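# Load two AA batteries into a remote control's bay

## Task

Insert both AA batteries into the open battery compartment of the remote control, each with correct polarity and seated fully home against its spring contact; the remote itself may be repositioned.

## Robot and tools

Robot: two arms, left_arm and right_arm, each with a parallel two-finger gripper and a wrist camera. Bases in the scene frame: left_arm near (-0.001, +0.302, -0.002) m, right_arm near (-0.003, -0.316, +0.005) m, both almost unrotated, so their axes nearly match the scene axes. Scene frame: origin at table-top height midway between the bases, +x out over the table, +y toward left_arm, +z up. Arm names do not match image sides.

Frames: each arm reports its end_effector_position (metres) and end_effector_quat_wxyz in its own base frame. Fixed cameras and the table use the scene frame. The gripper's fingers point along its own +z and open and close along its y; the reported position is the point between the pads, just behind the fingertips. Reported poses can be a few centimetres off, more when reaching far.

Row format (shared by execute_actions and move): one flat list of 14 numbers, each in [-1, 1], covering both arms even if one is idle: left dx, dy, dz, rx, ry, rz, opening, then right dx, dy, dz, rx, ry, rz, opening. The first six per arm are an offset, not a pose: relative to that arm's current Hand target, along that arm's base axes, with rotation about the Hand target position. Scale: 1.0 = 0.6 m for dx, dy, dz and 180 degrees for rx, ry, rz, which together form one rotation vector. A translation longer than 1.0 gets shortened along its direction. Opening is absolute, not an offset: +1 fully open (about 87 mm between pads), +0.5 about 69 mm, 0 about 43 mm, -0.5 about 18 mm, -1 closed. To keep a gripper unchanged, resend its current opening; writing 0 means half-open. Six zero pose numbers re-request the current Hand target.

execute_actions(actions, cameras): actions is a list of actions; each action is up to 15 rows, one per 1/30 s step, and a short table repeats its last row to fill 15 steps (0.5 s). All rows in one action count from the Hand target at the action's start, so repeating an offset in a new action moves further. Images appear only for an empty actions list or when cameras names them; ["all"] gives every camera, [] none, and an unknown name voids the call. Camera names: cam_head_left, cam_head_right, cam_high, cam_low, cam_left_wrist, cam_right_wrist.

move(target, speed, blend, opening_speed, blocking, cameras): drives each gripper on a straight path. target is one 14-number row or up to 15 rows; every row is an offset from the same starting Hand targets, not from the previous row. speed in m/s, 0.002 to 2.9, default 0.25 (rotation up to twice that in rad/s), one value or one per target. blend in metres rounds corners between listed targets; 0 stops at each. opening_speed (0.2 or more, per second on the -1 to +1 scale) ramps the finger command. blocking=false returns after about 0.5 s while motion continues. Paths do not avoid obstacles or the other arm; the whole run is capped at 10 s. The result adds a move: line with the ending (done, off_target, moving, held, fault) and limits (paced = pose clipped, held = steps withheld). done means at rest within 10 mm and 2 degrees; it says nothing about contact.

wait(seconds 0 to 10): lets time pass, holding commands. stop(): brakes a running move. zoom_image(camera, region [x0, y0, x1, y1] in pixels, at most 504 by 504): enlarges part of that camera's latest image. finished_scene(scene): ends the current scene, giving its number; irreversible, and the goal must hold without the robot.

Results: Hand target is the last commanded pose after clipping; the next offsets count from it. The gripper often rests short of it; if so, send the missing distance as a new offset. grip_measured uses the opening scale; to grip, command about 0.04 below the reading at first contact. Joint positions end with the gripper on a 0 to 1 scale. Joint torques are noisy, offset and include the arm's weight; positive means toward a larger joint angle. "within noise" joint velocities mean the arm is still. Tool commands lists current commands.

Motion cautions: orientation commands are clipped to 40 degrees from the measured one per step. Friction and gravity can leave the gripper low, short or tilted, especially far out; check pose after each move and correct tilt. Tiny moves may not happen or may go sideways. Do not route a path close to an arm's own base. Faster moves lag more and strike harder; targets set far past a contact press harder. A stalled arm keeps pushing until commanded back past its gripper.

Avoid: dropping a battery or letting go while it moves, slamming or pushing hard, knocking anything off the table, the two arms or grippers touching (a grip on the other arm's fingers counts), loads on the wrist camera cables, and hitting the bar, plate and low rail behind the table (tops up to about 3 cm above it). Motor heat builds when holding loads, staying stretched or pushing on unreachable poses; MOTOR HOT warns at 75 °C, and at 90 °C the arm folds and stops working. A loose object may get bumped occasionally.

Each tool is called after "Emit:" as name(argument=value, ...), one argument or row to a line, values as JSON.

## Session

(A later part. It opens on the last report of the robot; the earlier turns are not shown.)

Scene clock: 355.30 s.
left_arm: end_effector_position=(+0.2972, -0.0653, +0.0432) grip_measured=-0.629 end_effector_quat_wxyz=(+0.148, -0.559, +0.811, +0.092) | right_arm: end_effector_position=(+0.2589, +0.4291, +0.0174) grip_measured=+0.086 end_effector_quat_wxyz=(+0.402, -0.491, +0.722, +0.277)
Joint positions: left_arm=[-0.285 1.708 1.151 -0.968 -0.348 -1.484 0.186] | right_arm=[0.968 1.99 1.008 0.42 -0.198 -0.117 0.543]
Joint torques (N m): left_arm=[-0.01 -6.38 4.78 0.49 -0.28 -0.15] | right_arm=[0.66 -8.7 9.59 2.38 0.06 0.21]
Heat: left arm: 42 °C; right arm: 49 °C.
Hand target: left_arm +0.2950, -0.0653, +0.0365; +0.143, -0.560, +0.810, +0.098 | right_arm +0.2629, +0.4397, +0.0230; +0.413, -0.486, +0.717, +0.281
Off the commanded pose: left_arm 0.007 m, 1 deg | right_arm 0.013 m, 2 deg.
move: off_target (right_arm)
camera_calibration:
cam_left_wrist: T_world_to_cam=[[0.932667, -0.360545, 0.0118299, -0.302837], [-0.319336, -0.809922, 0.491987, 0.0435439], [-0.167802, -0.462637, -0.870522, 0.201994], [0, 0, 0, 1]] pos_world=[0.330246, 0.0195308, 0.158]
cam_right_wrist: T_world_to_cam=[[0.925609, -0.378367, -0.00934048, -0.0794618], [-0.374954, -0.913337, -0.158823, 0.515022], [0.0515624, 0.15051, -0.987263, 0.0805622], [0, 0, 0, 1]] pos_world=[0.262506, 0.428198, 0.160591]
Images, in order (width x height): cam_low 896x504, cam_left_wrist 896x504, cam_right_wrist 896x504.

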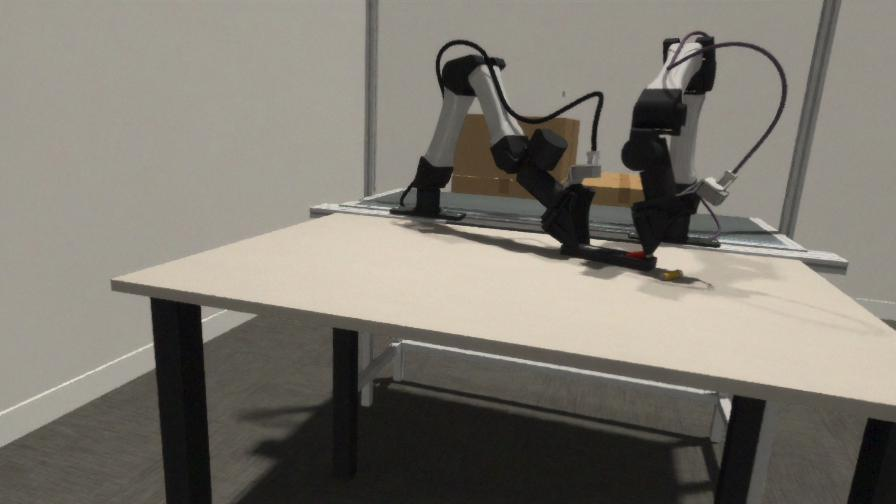

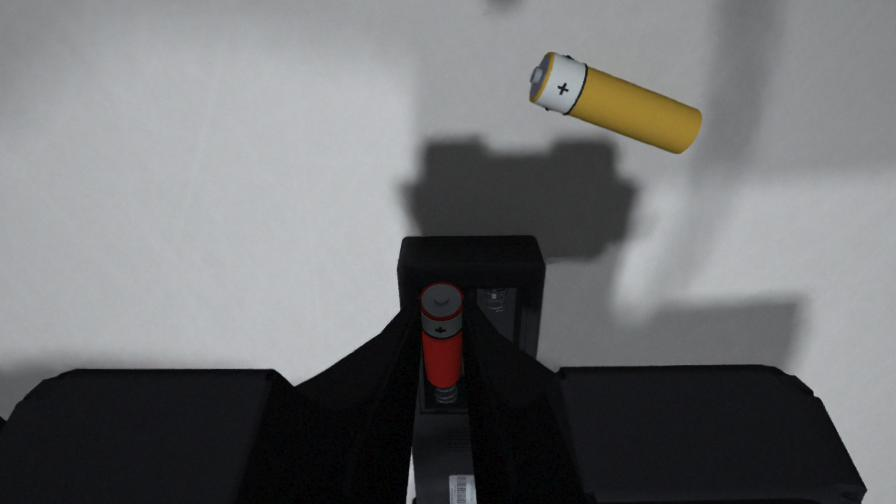

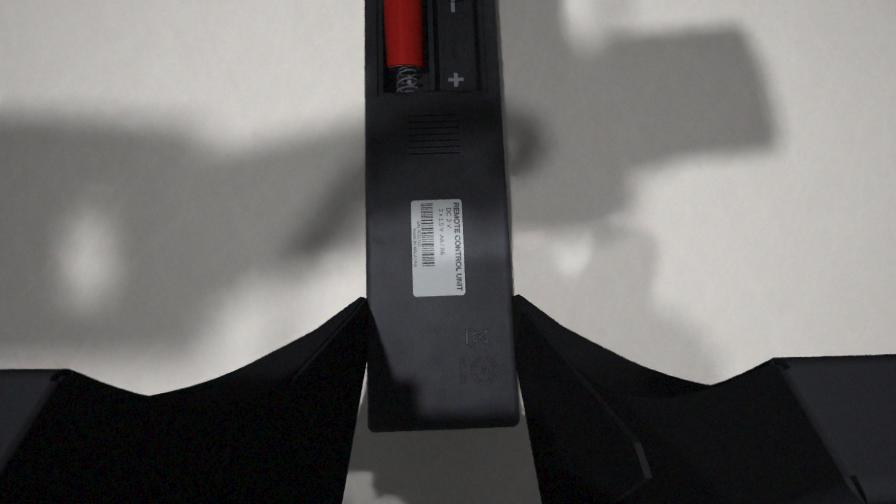

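Emit:
move(
  target=[
    [0, 0, 0, 0, 0, 0, -0.42, 0, 0, 0, 0, 0, 0, 0.0],
    [0, 0, 0.0417, 0, 0, 0, -0.42, 0, 0, 0, 0, 0, 0, 0.0],
    [0, 0, 0.0075, 0, 0, 0, -0.42, 0, 0, 0, 0, 0, 0, 0.0],
    [0, 0, 0.0075, 0, 0, 0, -0.7, 0, 0, 0, 0, 0, 0, 0.0],
    [-0.0129, -0.0343, -0.0125, -0.0312, 0.0117, 0, -0.7, 0.0072, 0.0187, 0, 0, 0, 0, 0.0],
  ],
  speed=[0.1, 0.1, 0.08, 0.06, 0.05],
  opening_speed=0.8,
  cameras=["cam_left_wrist", "cam_right_wrist", "cam_low"],
)

Emit:
zoom_image(
  camera="cam_low",
  region=[620, 230, 670, 270],
)

Emit:
zoom_image(
  camera="cam_left_wrist",
  region=[360, 210, 560, 390],
)

Emit:
zoom_image(
  camera="cam_right_wrist",
  region=[350, 0, 520, 110],
)

Scene clock: 370.80 s.
left_arm: end_effector_position=(+0.2984, -0.0732, +0.0433) grip_measured=-0.699 end_effector_quat_wxyz=(+0.137, -0.566, +0.810, +0.075) | right_arm: end_effector_position=(+0.2649, +0.4366, +0.0175) grip_measured=+0.086 end_effector_quat_wxyz=(+0.402, -0.490, +0.723, +0.275)
Joint positions: left_arm=[-0.285 1.707 1.153 -0.96 -0.308 -1.495 0.151] | right_arm=[0.968 2.018 1.055 0.397 -0.193 -0.115 0.543]
Joint torques (N m): left_arm=[-0.96 -5.48 3.41 0.53 0.4 -0.21] | right_arm=[1.31 -8.49 10.3 2.42 0.08 0.22]
Heat: left arm: 41 °C; right arm: 49 °C.
Hand target: left_arm +0.2873, -0.0859, +0.0291; +0.101, -0.564, +0.816, +0.069 | right_arm +0.2673, +0.4509, +0.0229; +0.413, -0.486, +0.717, +0.281
Off the commanded pose: left_arm 0.022 m, 4 deg | right_arm 0.016 m, 2 deg.
move: off_target (left_arm, right_arm)
camera_calibration:
cam_left_wrist: T_world_to_cam=[[0.935731, -0.351464, 0.0296913, -0.307759], [-0.313758, -0.790969, 0.525285, 0.0358732], [-0.161134, -0.500841, -0.850408, 0.19304], [0, 0, 0, 1]] pos_world=[0.33034, 0.0168909, 0.154457]
cam_right_wrist: T_world_to_cam=[[0.923813, -0.382743, -0.00879738, -0.0797837], [-0.379352, -0.912048, -0.155759, 0.524766], [0.0515922, 0.14723, -0.987756, 0.08074], [0, 0, 0, 1]] pos_world=[0.268611, 0.436188, 0.160787]
Images, in order (width x height): cam_low 896x504, cam_left_wrist 896x504, cam_right_wrist 896x504.

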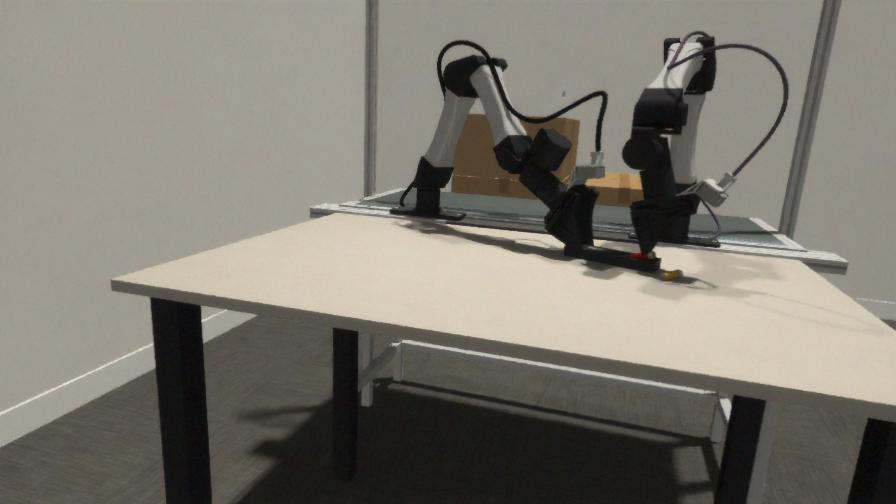

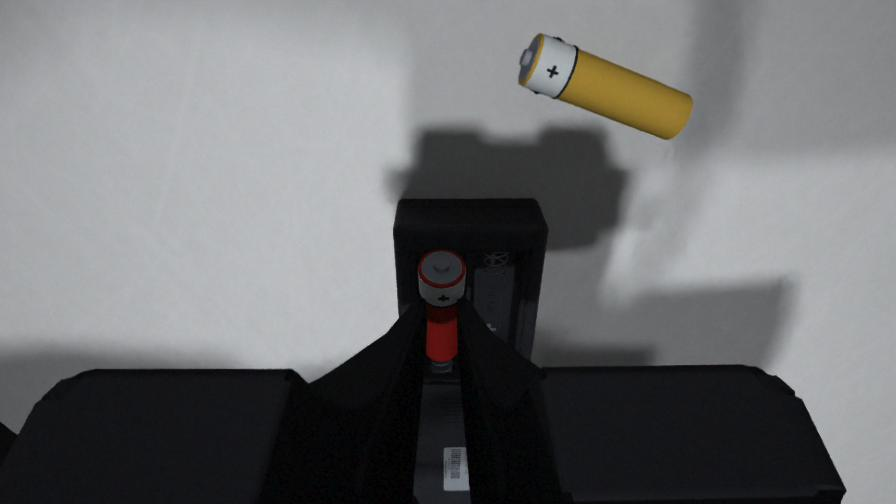

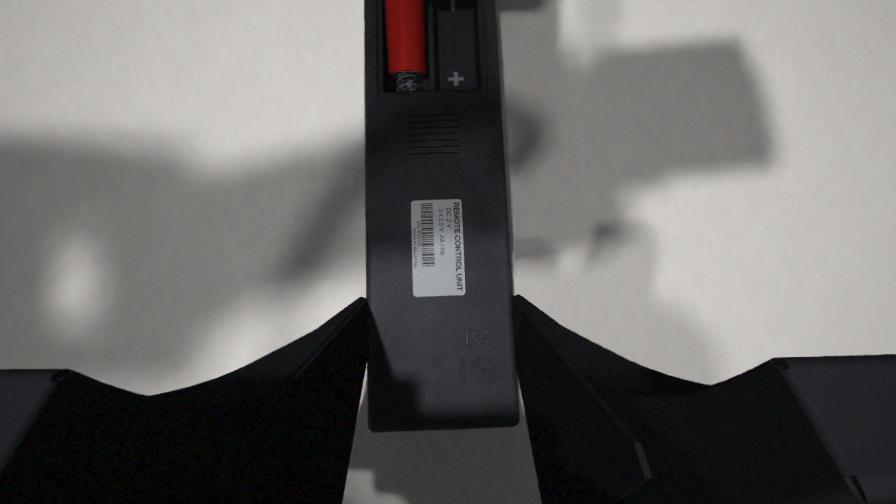

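Scaled by 10.080.

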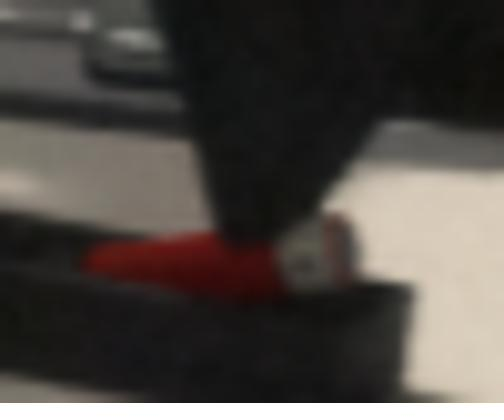

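Scaled by 2.520.

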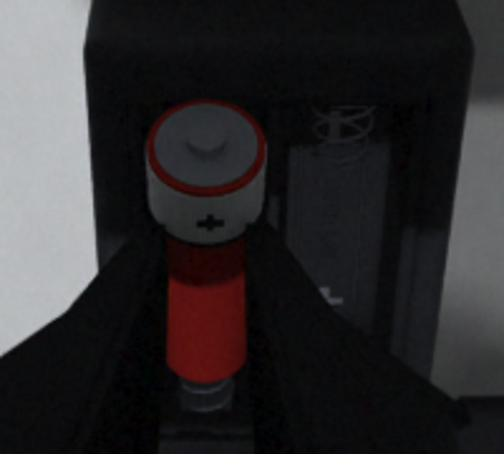

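Scaled by 2.965.

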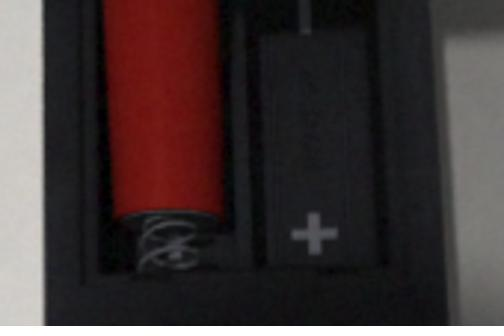

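Emit:
move(
  target=[
    [0.0185, 0.0212, 0.0237, 0, 0, 0, -0.7, 0, 0, 0, 0, 0, 0, 0.0],
    [0.0185, 0.0212, 0.0237, 0, 0, 0, -0.42, 0, 0, 0, 0, 0, 0, 0.0],
    [0.0185, 0.0212, 0.0982, 0, 0, 0, -0.42, 0, 0, 0, 0, 0, 0, 0.0],
    [0.0342, 0.0733, 0.0982, 0.0624, -0.0235, 0, -0.76, 0, 0, 0, 0, 0, 0, 0.0],
    [0.0342, 0.0733, 0.0148, 0.0624, -0.0235, 0, -0.76, 0, 0, 0, 0, 0, 0, 0.0],
  ],
  speed=[0.08, 0.08, 0.12, 0.2, 0.1],
  opening_speed=0.8,
  cameras=["cam_left_wrist", "cam_right_wrist", "cam_low"],
)

Emit:
zoom_image(
  camera="cam_low",
  region=[625, 230, 675, 270],
)

Emit:
zoom_image(
  camera="cam_left_wrist",
  region=[360, 230, 540, 390],
)

Scene clock: 391.67 s.
left_arm: end_effector_position=(+0.3097, -0.0415, +0.0442) grip_measured=-0.760 end_effector_quat_wxyz=(+0.185, -0.559, +0.799, +0.119) | right_arm: end_effector_position=(+0.2652, +0.4397, +0.0176) grip_measured=+0.086 end_effector_quat_wxyz=(+0.403, -0.489, +0.723, +0.275)
Joint positions: left_arm=[-0.253 1.721 1.158 -0.943 -0.44 -1.459 0.12] | right_arm=[0.973 2.025 1.065 0.398 -0.188 -0.113 0.543]
Joint torques (N m): left_arm=[-0.85 -6.63 4.77 0.6 -0.48 -0.06] | right_arm=[0.9 -9.13 9.52 2.4 0.03 0.2]
Heat: left arm: 41 °C; right arm: 50 °C.
Hand target: left_arm +0.3079, -0.0418, +0.0380; +0.186, -0.554, +0.801, +0.128 | right_arm +0.2674, +0.4509, +0.0230; +0.414, -0.486, +0.717, +0.281
Off the commanded pose: left_arm 0.006 m, 1 deg | right_arm 0.013 m, 2 deg.
move: off_target (right_arm)
camera_calibration:
cam_left_wrist: T_world_to_cam=[[0.937031, -0.349014, 0.0127024, -0.306768], [-0.323545, -0.853809, 0.407834, 0.0696325], [-0.131494, -0.386263, -0.912968, 0.209749], [0, 0, 0, 1]] pos_world=[0.337561, 0.0334052, 0.166992]
cam_right_wrist: T_world_to_cam=[[0.923621, -0.383242, -0.00705737, -0.0786312], [-0.379442, -0.911544, -0.158469, 0.52754], [0.0542988, 0.149043, -0.987339, 0.078847], [0, 0, 0, 1]] pos_world=[0.268515, 0.438989, 0.160892]
Images, in order (width x height): cam_low 896x504, cam_left_wrist 896x504, cam_right_wrist 896x504.

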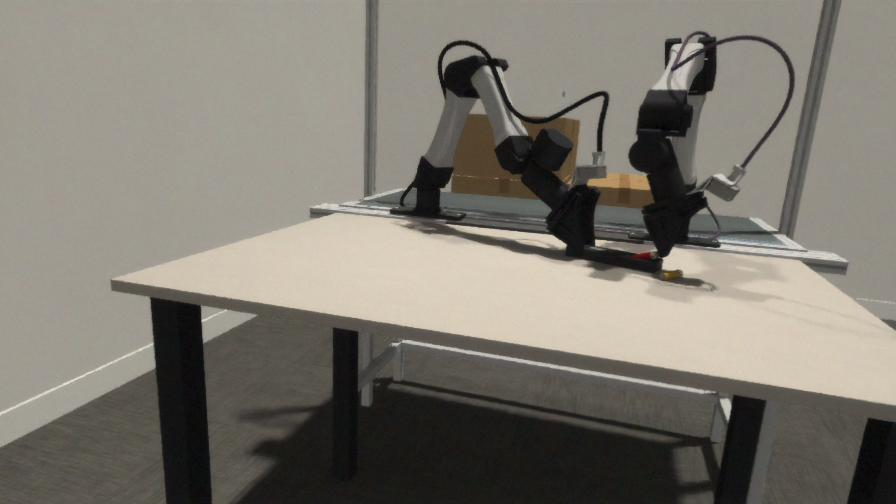

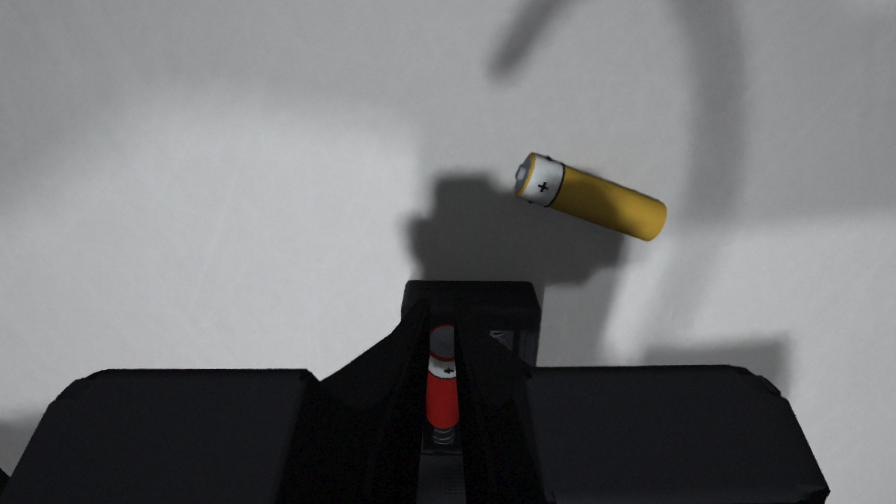

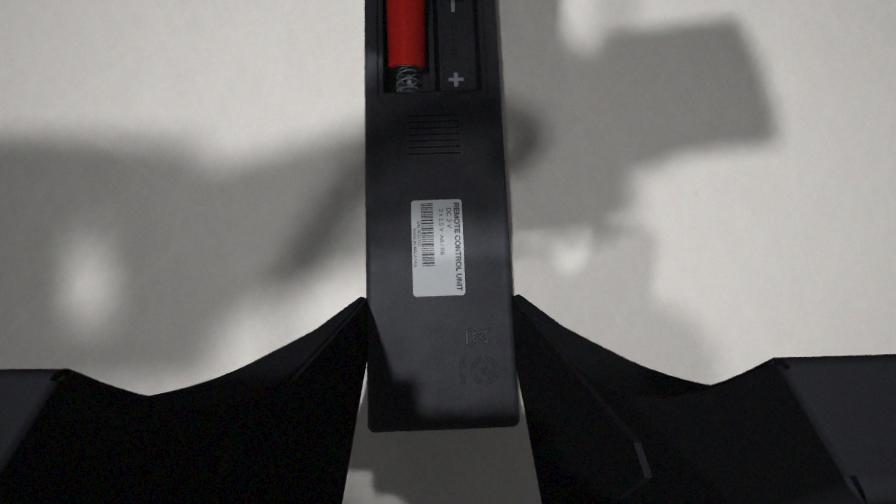

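Scaled by 10.080.

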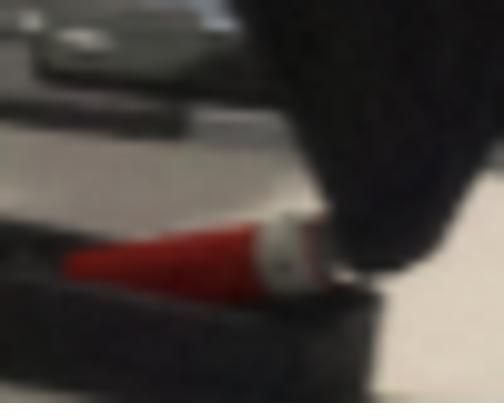

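Scaled by 2.800.

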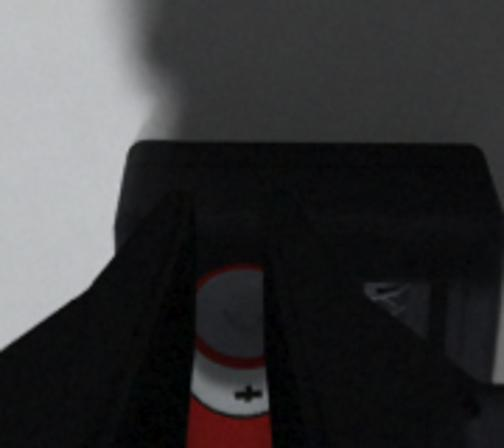

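Emit:
move(
  target=[-0.0147, -0.039, -0.0133, 0, 0, 0, -0.76, 0.0072, 0.0187, 0, 0, 0, 0, 0.0],
  speed=0.05,
  cameras=["cam_left_wrist", "cam_right_wrist", "cam_low"],
)

Emit:
zoom_image(
  camera="cam_low",
  region=[625, 230, 675, 270],
)

Emit:
zoom_image(
  camera="cam_left_wrist",
  region=[360, 230, 540, 390],
)

Emit:
zoom_image(
  camera="cam_right_wrist",
  region=[350, 0, 520, 110],
)

Scene clock: 397.87 s.
left_arm: end_effector_position=(+0.3113, -0.0457, +0.0438) grip_measured=-0.760 end_effector_quat_wxyz=(+0.224, -0.561, +0.785, +0.138) | right_arm: end_effector_position=(+0.2692, +0.4464, +0.0177) grip_measured=+0.086 end_effector_quat_wxyz=(+0.400, -0.490, +0.725, +0.274)
Joint positions: left_arm=[-0.315 1.729 1.148 -0.941 -0.531 -1.543 0.12] | right_arm=[0.974 2.048 1.11 0.369 -0.187 -0.111 0.543]
Joint torques (N m): left_arm=[-2.24 -6.12 4.51 0.39 0.46 -0.17] | right_arm=[1.37 -8.46 10.59 2.47 0.07 0.22]
Heat: left arm: 41 °C; right arm: 50 °C.
Hand target: left_arm +0.2990, -0.0653, +0.0299; +0.186, -0.554, +0.801, +0.128 | right_arm +0.2715, +0.4622, +0.0230; +0.413, -0.486, +0.717, +0.281
Off the commanded pose: left_arm 0.027 m, 5 deg | right_arm 0.017 m, 2 deg.
move: off_target (left_arm, right_arm)
camera_calibration:
cam_left_wrist: T_world_to_cam=[[0.94188, -0.334578, 0.0303173, -0.311381], [-0.325766, -0.887555, 0.325763, 0.0693943], [-0.082085, -0.316706, -0.944965, 0.197197], [0, 0, 0, 1]] pos_world=[0.332077, 0.0198635, 0.173178]
cam_right_wrist: T_world_to_cam=[[0.923241, -0.384103, -0.00955645, -0.0792049], [-0.381032, -0.912094, -0.151322, 0.535694], [0.049407, 0.143348, -0.988438, 0.081617], [0, 0, 0, 1]] pos_world=[0.273209, 0.446481, 0.160979]
Images, in order (width x height): cam_low 896x504, cam_left_wrist 896x504, cam_right_wrist 896x504.

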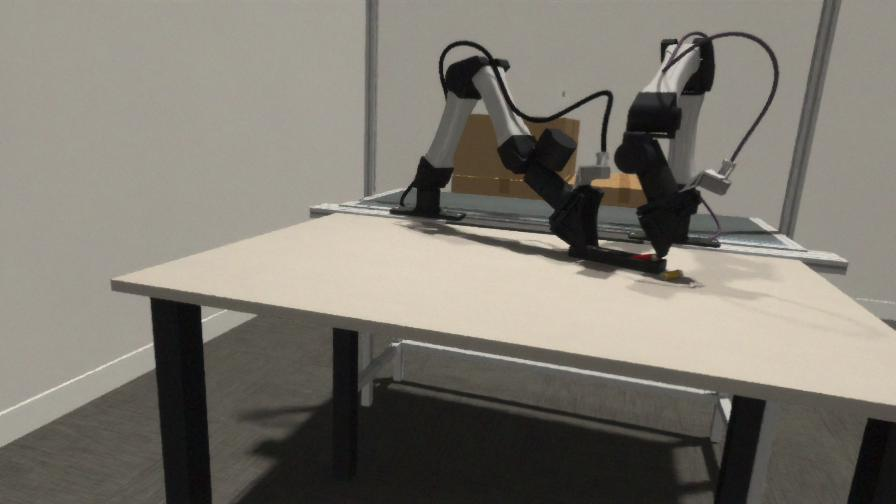

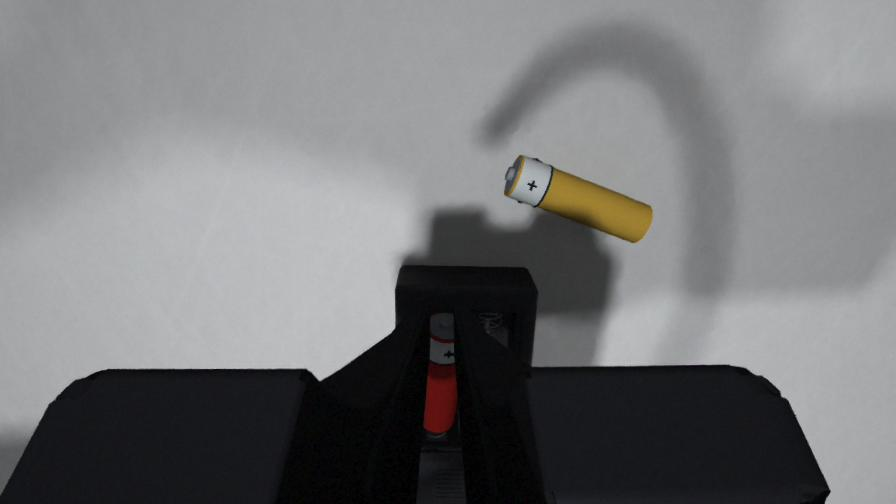

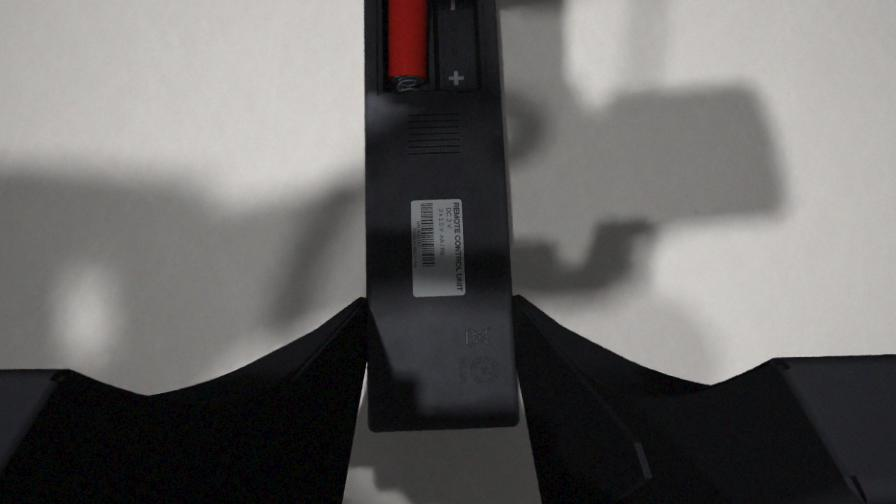

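Scaled by 10.080.

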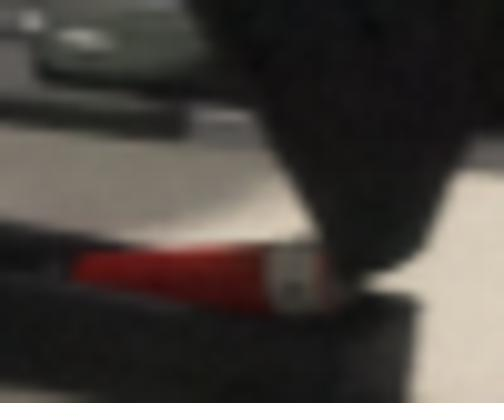

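Scaled by 2.800.

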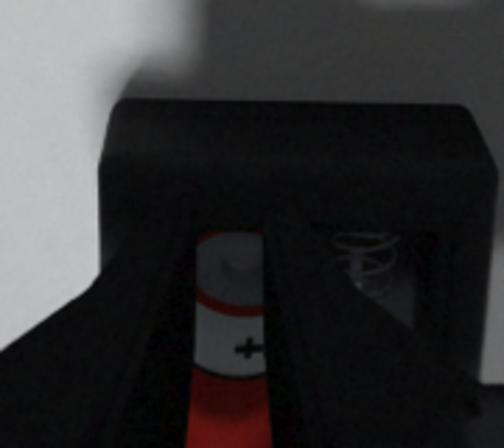

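Scaled by 2.965.

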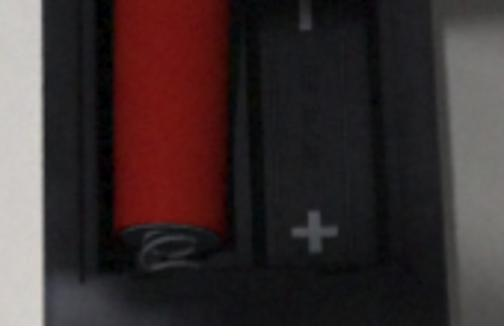

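Emit:
move(
  target=[
    [0.0213, 0.0347, 0.0235, 0, 0, 0, -0.76, -0.0048, -0.0124, 0, 0, 0, 0, 0.0],
    [0.0213, 0.0347, 0.1085, 0, 0, 0, -0.76, -0.0048, -0.0124, 0, 0, 0, 0, 0.0],
    [0.01, 0.0213, 0.0918, -0.1352, 0.0508, 0, -0.76, -0.0048, -0.0124, 0, 0, 0, 0, 0.0],
    [0.01, 0.0213, 0.0335, -0.1352, 0.0508, 0, -0.76, -0.0048, -0.0124, 0, 0, 0, 0, 0.0],
  ],
  speed=[0.06, 0.12, 0.25, 0.1],
  blend=[0, 0.01, 0.005, 0],
  cameras=["cam_left_wrist", "cam_right_wrist", "cam_low"],
)

Emit:
zoom_image(
  camera="cam_low",
  region=[625, 230, 675, 270],
)

Emit:
zoom_image(
  camera="cam_left_wrist",
  region=[360, 230, 540, 390],
)

Emit:
zoom_image(
  camera="cam_right_wrist",
  region=[350, 0, 520, 110],
)

Scene clock: 420.70 s.
left_arm: end_effector_position=(+0.3061, -0.0532, +0.0555) grip_measured=-0.760 end_effector_quat_wxyz=(+0.008, -0.569, +0.822, -0.001) | right_arm: end_effector_position=(+0.2690, +0.4474, +0.0185) grip_measured=+0.086 end_effector_quat_wxyz=(+0.402, -0.490, +0.723, +0.275)
Joint positions: left_arm=[-0.048 1.778 1.272 -1.051 -0.007 -1.258 0.12] | right_arm=[0.976 2.048 1.11 0.374 -0.187 -0.111 0.543]
Joint torques (N m): left_arm=[0.5 -7.53 4.88 0.46 0.08 -0.03] | right_arm=[0.81 -10.32 7.31 2.57 0.03 0.19]
Heat: left arm: 41 °C; right arm: 52 °C.
Hand target: left_arm +0.3049, -0.0524, +0.0501; +0.001, -0.569, +0.822, +0.000 | right_arm +0.2688, +0.4546, +0.0230; +0.413, -0.486, +0.717, +0.281
Off the commanded pose: left_arm 0.006 m, 1 deg | right_arm 0.009 m, 2 deg.
move: done
camera_calibration:
cam_left_wrist: T_world_to_cam=[[0.934418, -0.356082, 0.00831466, -0.306942], [-0.239989, -0.612179, 0.75342, 0.0219155], [-0.26319, -0.706005, -0.657486, 0.224337], [0, 0, 0, 1]] pos_world=[0.351115, 0.0625029, 0.133539]
cam_right_wrist: T_world_to_cam=[[0.923629, -0.383199, -0.00828904, -0.0792589], [-0.379731, -0.911904, -0.155676, 0.536352], [0.0520959, 0.146934, -0.987773, 0.0799241], [0, 0, 0, 1]] pos_world=[0.272712, 0.446987, 0.161787]
Images, in order (width x height): cam_low 896x504, cam_left_wrist 896x504, cam_right_wrist 896x504.

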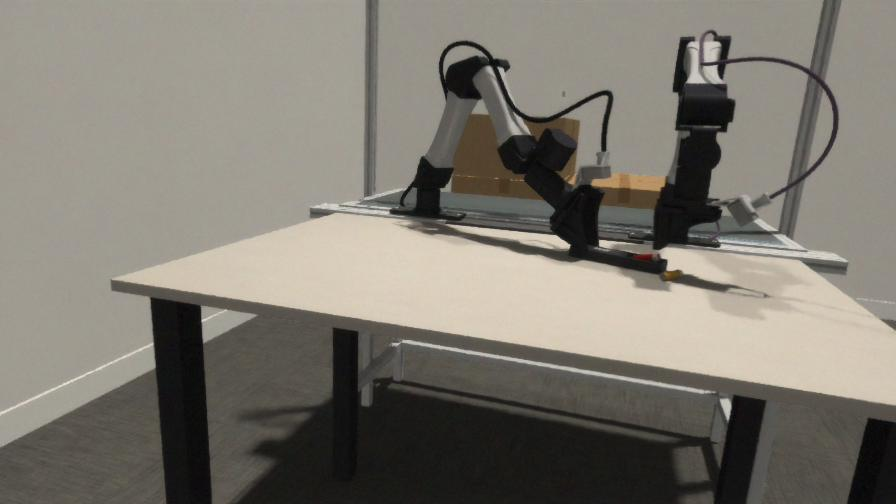

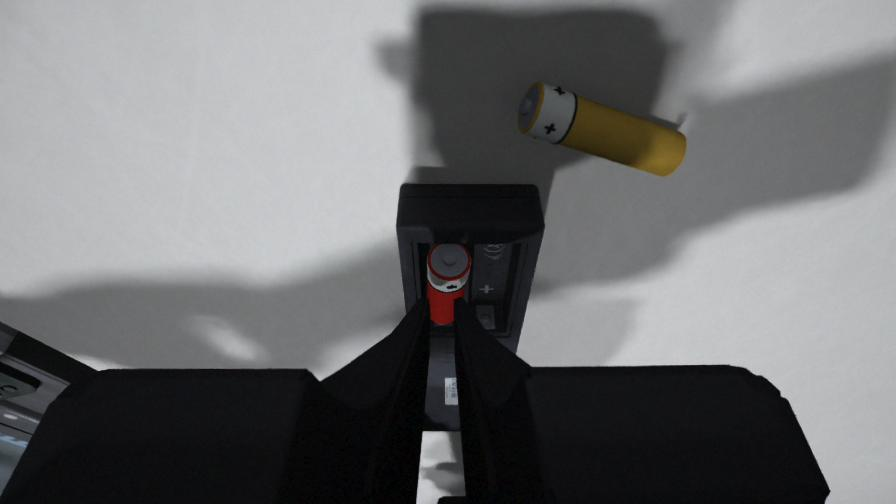

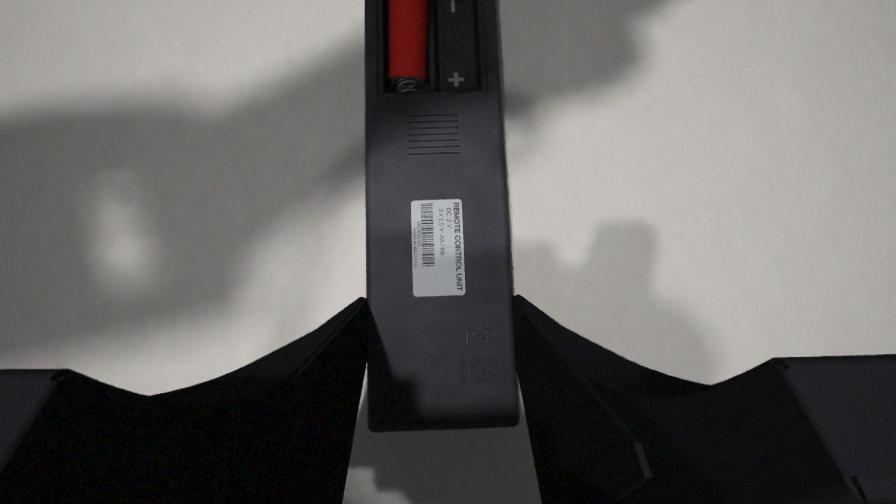

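Scaled by 10.080.

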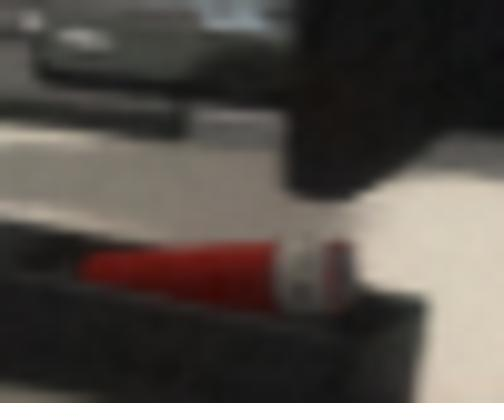

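Scaled by 2.800.

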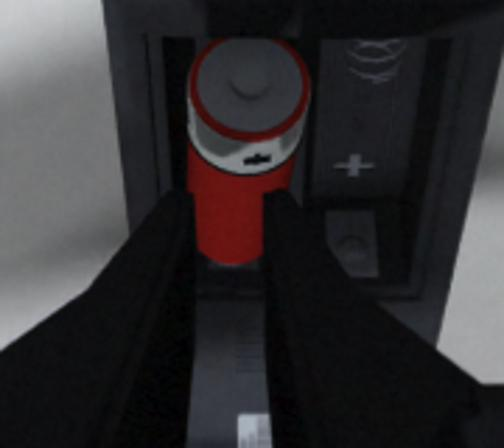

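Scaled by 2.965.

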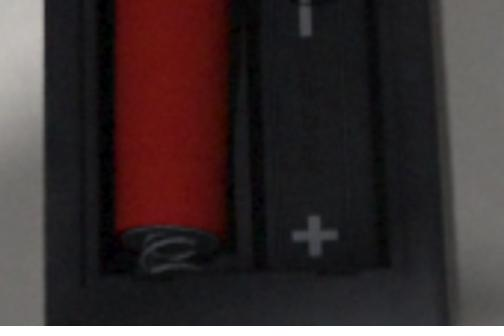

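Emit:
move(
  target=[
    [-0.0052, 0.0035, -0.03, 0, 0, 0, -0.76, 0, 0, 0, 0, 0, 0, 0.0],
    [-0.0083, 0.0044, -0.0668, 0, 0, 0, -0.76, 0, 0, 0, 0, 0, 0, 0.0],
  ],
  speed=0.06,
  blend=[0.003, 0],
  cameras=["cam_left_wrist", "cam_right_wrist", "cam_low"],
)

Emit:
zoom_image(
  camera="cam_low",
  region=[625, 230, 675, 270],
)

Emit:
zoom_image(
  camera="cam_left_wrist",
  region=[360, 230, 540, 390],
)

Emit:
zoom_image(
  camera="cam_right_wrist",
  region=[350, 0, 520, 110],
)

Scene clock: 433.87 s.
left_arm: end_effector_position=(+0.3044, -0.0586, +0.0333) grip_measured=-0.759 end_effector_quat_wxyz=(+0.003, -0.568, +0.823, -0.029) | right_arm: end_effector_position=(+0.2691, +0.4473, +0.0181) grip_measured=+0.086 end_effector_quat_wxyz=(+0.402, -0.489, +0.724, +0.275)
Joint positions: left_arm=[-0.038 1.779 1.172 -0.925 0.043 -1.247 0.121] | right_arm=[0.976 2.049 1.11 0.374 -0.186 -0.111 0.543]
Joint torques (N m): left_arm=[0.25 -4.41 2.63 0.79 -0.41 -0.06] | right_arm=[0.83 -10.43 7.28 2.57 0.01 0.19]
Heat: left arm: 41 °C; right arm: 52 °C.
Hand target: left_arm +0.3001, -0.0498, +0.0100; +0.001, -0.569, +0.822, -0.001 | right_arm +0.2688, +0.4547, +0.0231; +0.413, -0.486, +0.717, +0.281
Off the commanded pose: left_arm 0.025 m, 3 deg | right_arm 0.009 m, 2 deg.
move: off_target (left_arm)
camera_calibration:
cam_left_wrist: T_world_to_cam=[[0.933046, -0.35656, 0.0478646, -0.308041], [-0.258703, -0.572535, 0.777995, 0.042147], [-0.249997, -0.738287, -0.626445, 0.198496], [0, 0, 0, 1]] pos_world=[0.347944, 0.0608429, 0.106301]
cam_right_wrist: T_world_to_cam=[[0.923206, -0.384209, -0.00865064, -0.0787302], [-0.380826, -0.91159, -0.15484, 0.536349], [0.051605, 0.146243, -0.987902, 0.0799859], [0, 0, 0, 1]] pos_world=[0.272812, 0.446984, 0.161385]
Images, in order (width x height): cam_low 896x504, cam_left_wrist 896x504, cam_right_wrist 896x504.

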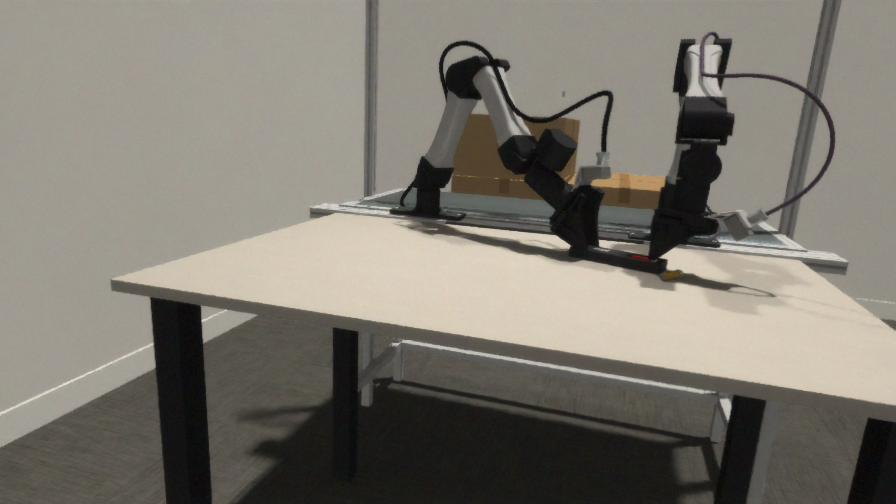

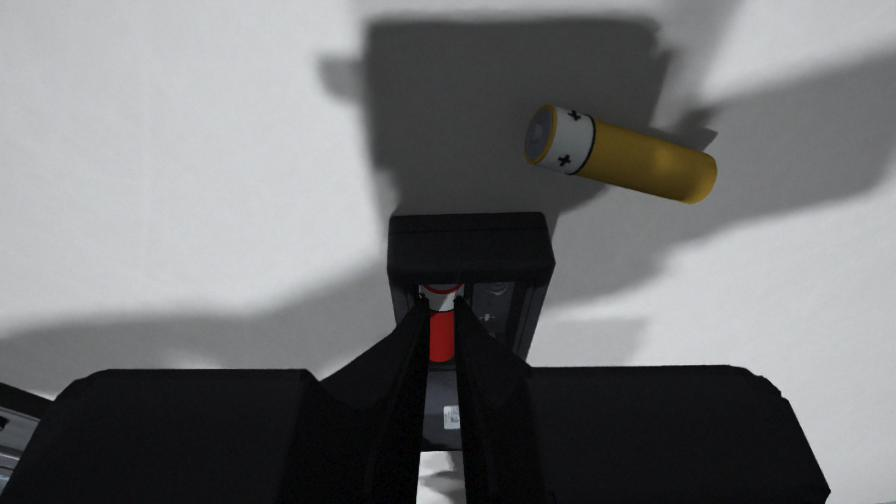

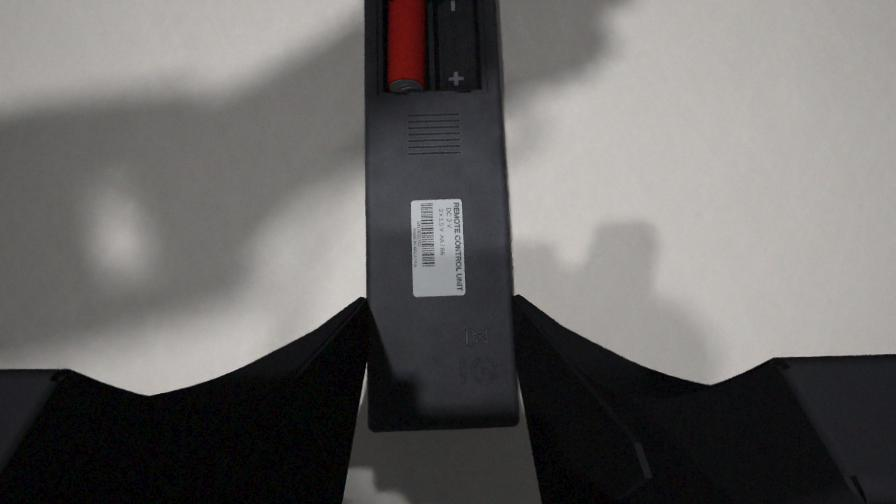

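Scaled by 10.080.

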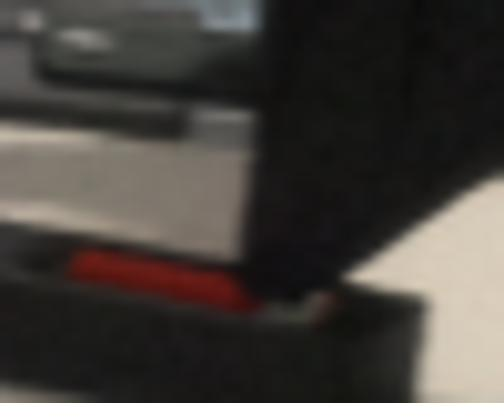

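Scaled by 2.800.

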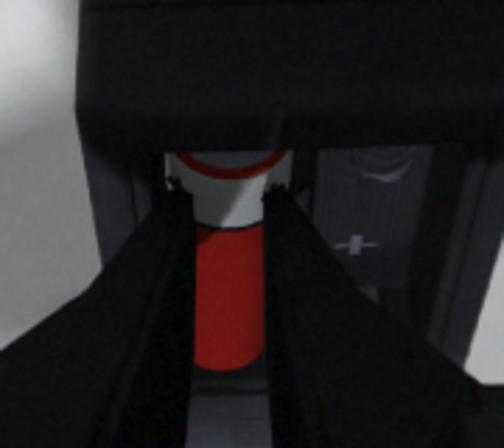

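Scaled by 2.965.

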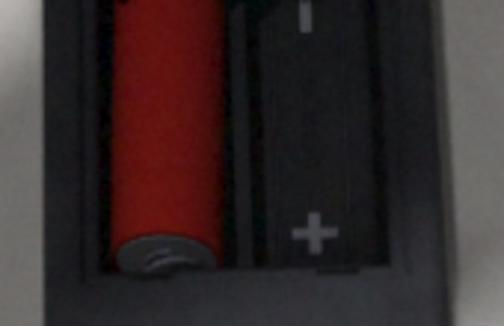

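Emit:
move(
  target=[
    [0.0048, -0.012, 0.1333, 0, 0, 0, -0.76, 0, 0, 0, 0, 0, 0, 0.0],
    [-0.0102, -0.054, 0.1083, 0, 0, 0, -0.76, 0, 0, 0, 0, 0, 0, 0.0],
    [-0.0102, -0.054, 0.0633, 0, 0, 0, -0.76, 0, 0, 0, 0, 0, 0, 0.0],
  ],
  speed=[0.1, 0.15, 0.1],
  blend=[0.01, 0.005, 0],
  cameras=["cam_left_wrist", "cam_right_wrist", "cam_low"],
)

Emit:
zoom_image(
  camera="cam_low",
  region=[625, 230, 675, 270],
)

Emit:
zoom_image(
  camera="cam_left_wrist",
  region=[360, 150, 540, 310],
)

Emit:
zoom_image(
  camera="cam_right_wrist",
  region=[350, 0, 520, 110],
)

Scene clock: 448.20 s.
left_arm: end_effector_position=(+0.2948, -0.0834, +0.0513) grip_measured=-0.760 end_effector_quat_wxyz=(-0.001, -0.566, +0.824, -0.004) | right_arm: end_effector_position=(+0.2692, +0.4475, +0.0184) grip_measured=+0.086 end_effector_quat_wxyz=(+0.402, -0.489, +0.723, +0.275)
Joint positions: left_arm=[-0.139 1.762 1.231 -1.035 0.007 -1.342 0.12] | right_arm=[0.976 2.049 1.11 0.376 -0.186 -0.111 0.543]
Joint torques (N m): left_arm=[0.05 -8.4 4.7 0.45 -0.04 -0.16] | right_arm=[0.83 -10.4 7.3 2.56 0.02 0.19]
Heat: left arm: 40 °C; right arm: 52 °C.
Hand target: left_arm +0.2940, -0.0822, +0.0480; +0.001, -0.569, +0.822, -0.001 | right_arm +0.2688, +0.4547, +0.0231; +0.413, -0.486, +0.717, +0.281
Off the commanded pose: left_arm 0.004 m, 1 deg | right_arm 0.009 m, 2 deg.
move: done
camera_calibration:
cam_left_wrist: T_world_to_cam=[[0.931847, -0.36283, 0.0040396, -0.306778], [-0.23673, -0.599475, 0.764584, 0.00341783], [-0.274992, -0.713432, -0.644511, 0.199384], [0, 0, 0, 1]] pos_world=[0.341508, 0.0329874, 0.127131]
cam_right_wrist: T_world_to_cam=[[0.92324, -0.384133, -0.00839788, -0.078812], [-0.380635, -0.911413, -0.156342, 0.53651], [0.0524023, 0.147538, -0.987667, 0.0794505], [0, 0, 0, 1]] pos_world=[0.272813, 0.446986, 0.161688]
Images, in order (width x height): cam_low 896x504, cam_left_wrist 896x504, cam_right_wrist 896x504.

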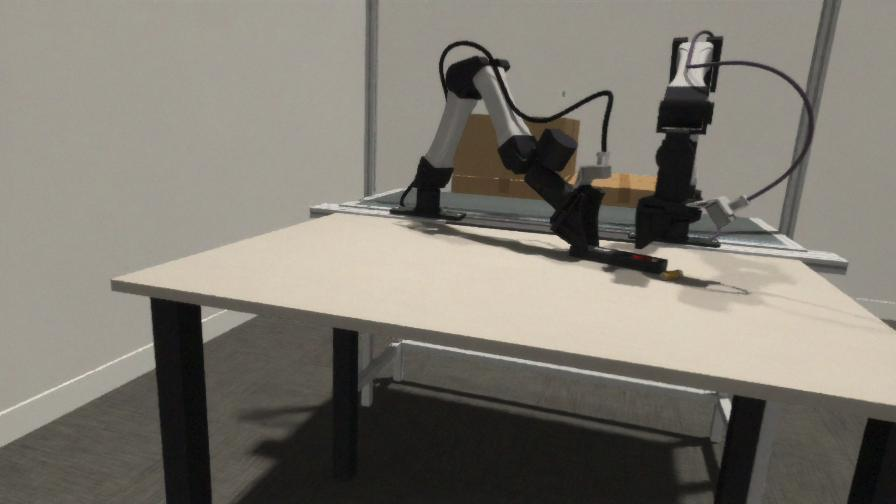

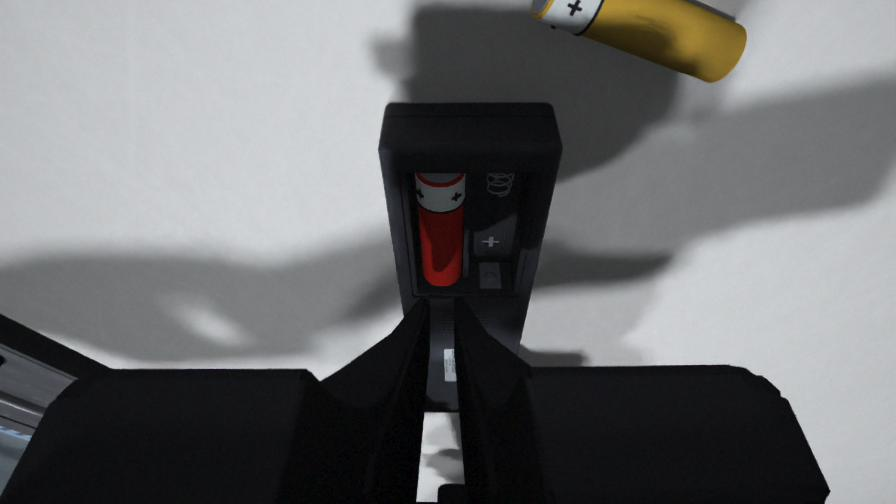

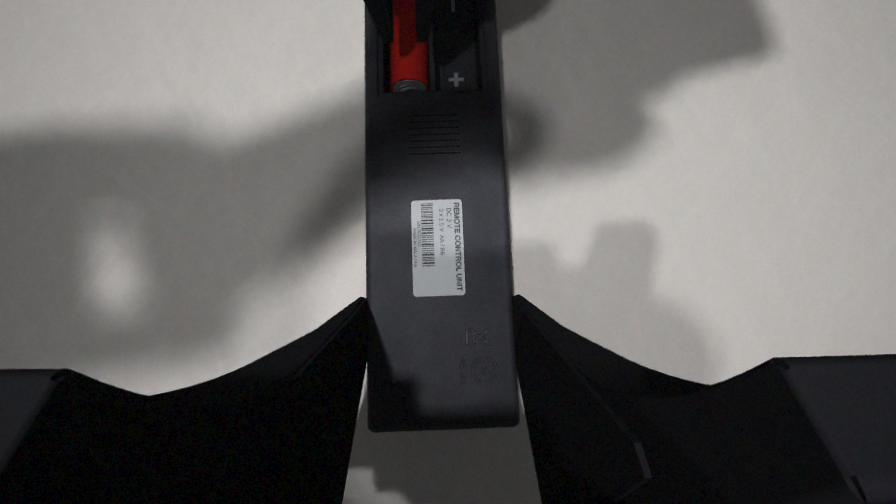

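Scaled by 10.080.

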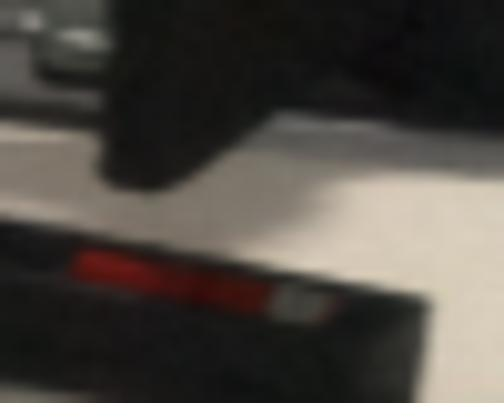

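Scaled by 2.800.

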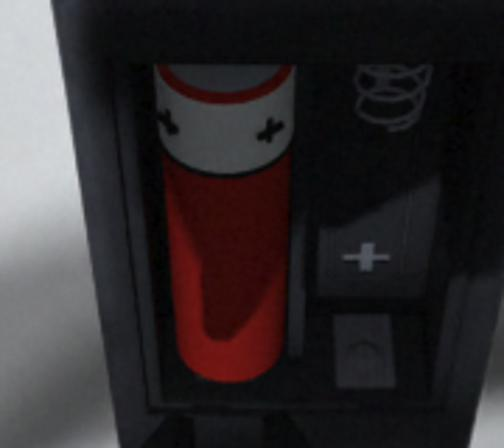

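Scaled by 2.965.

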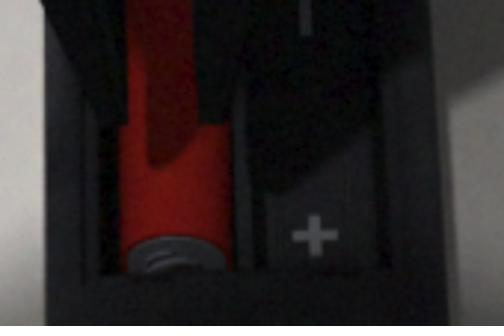

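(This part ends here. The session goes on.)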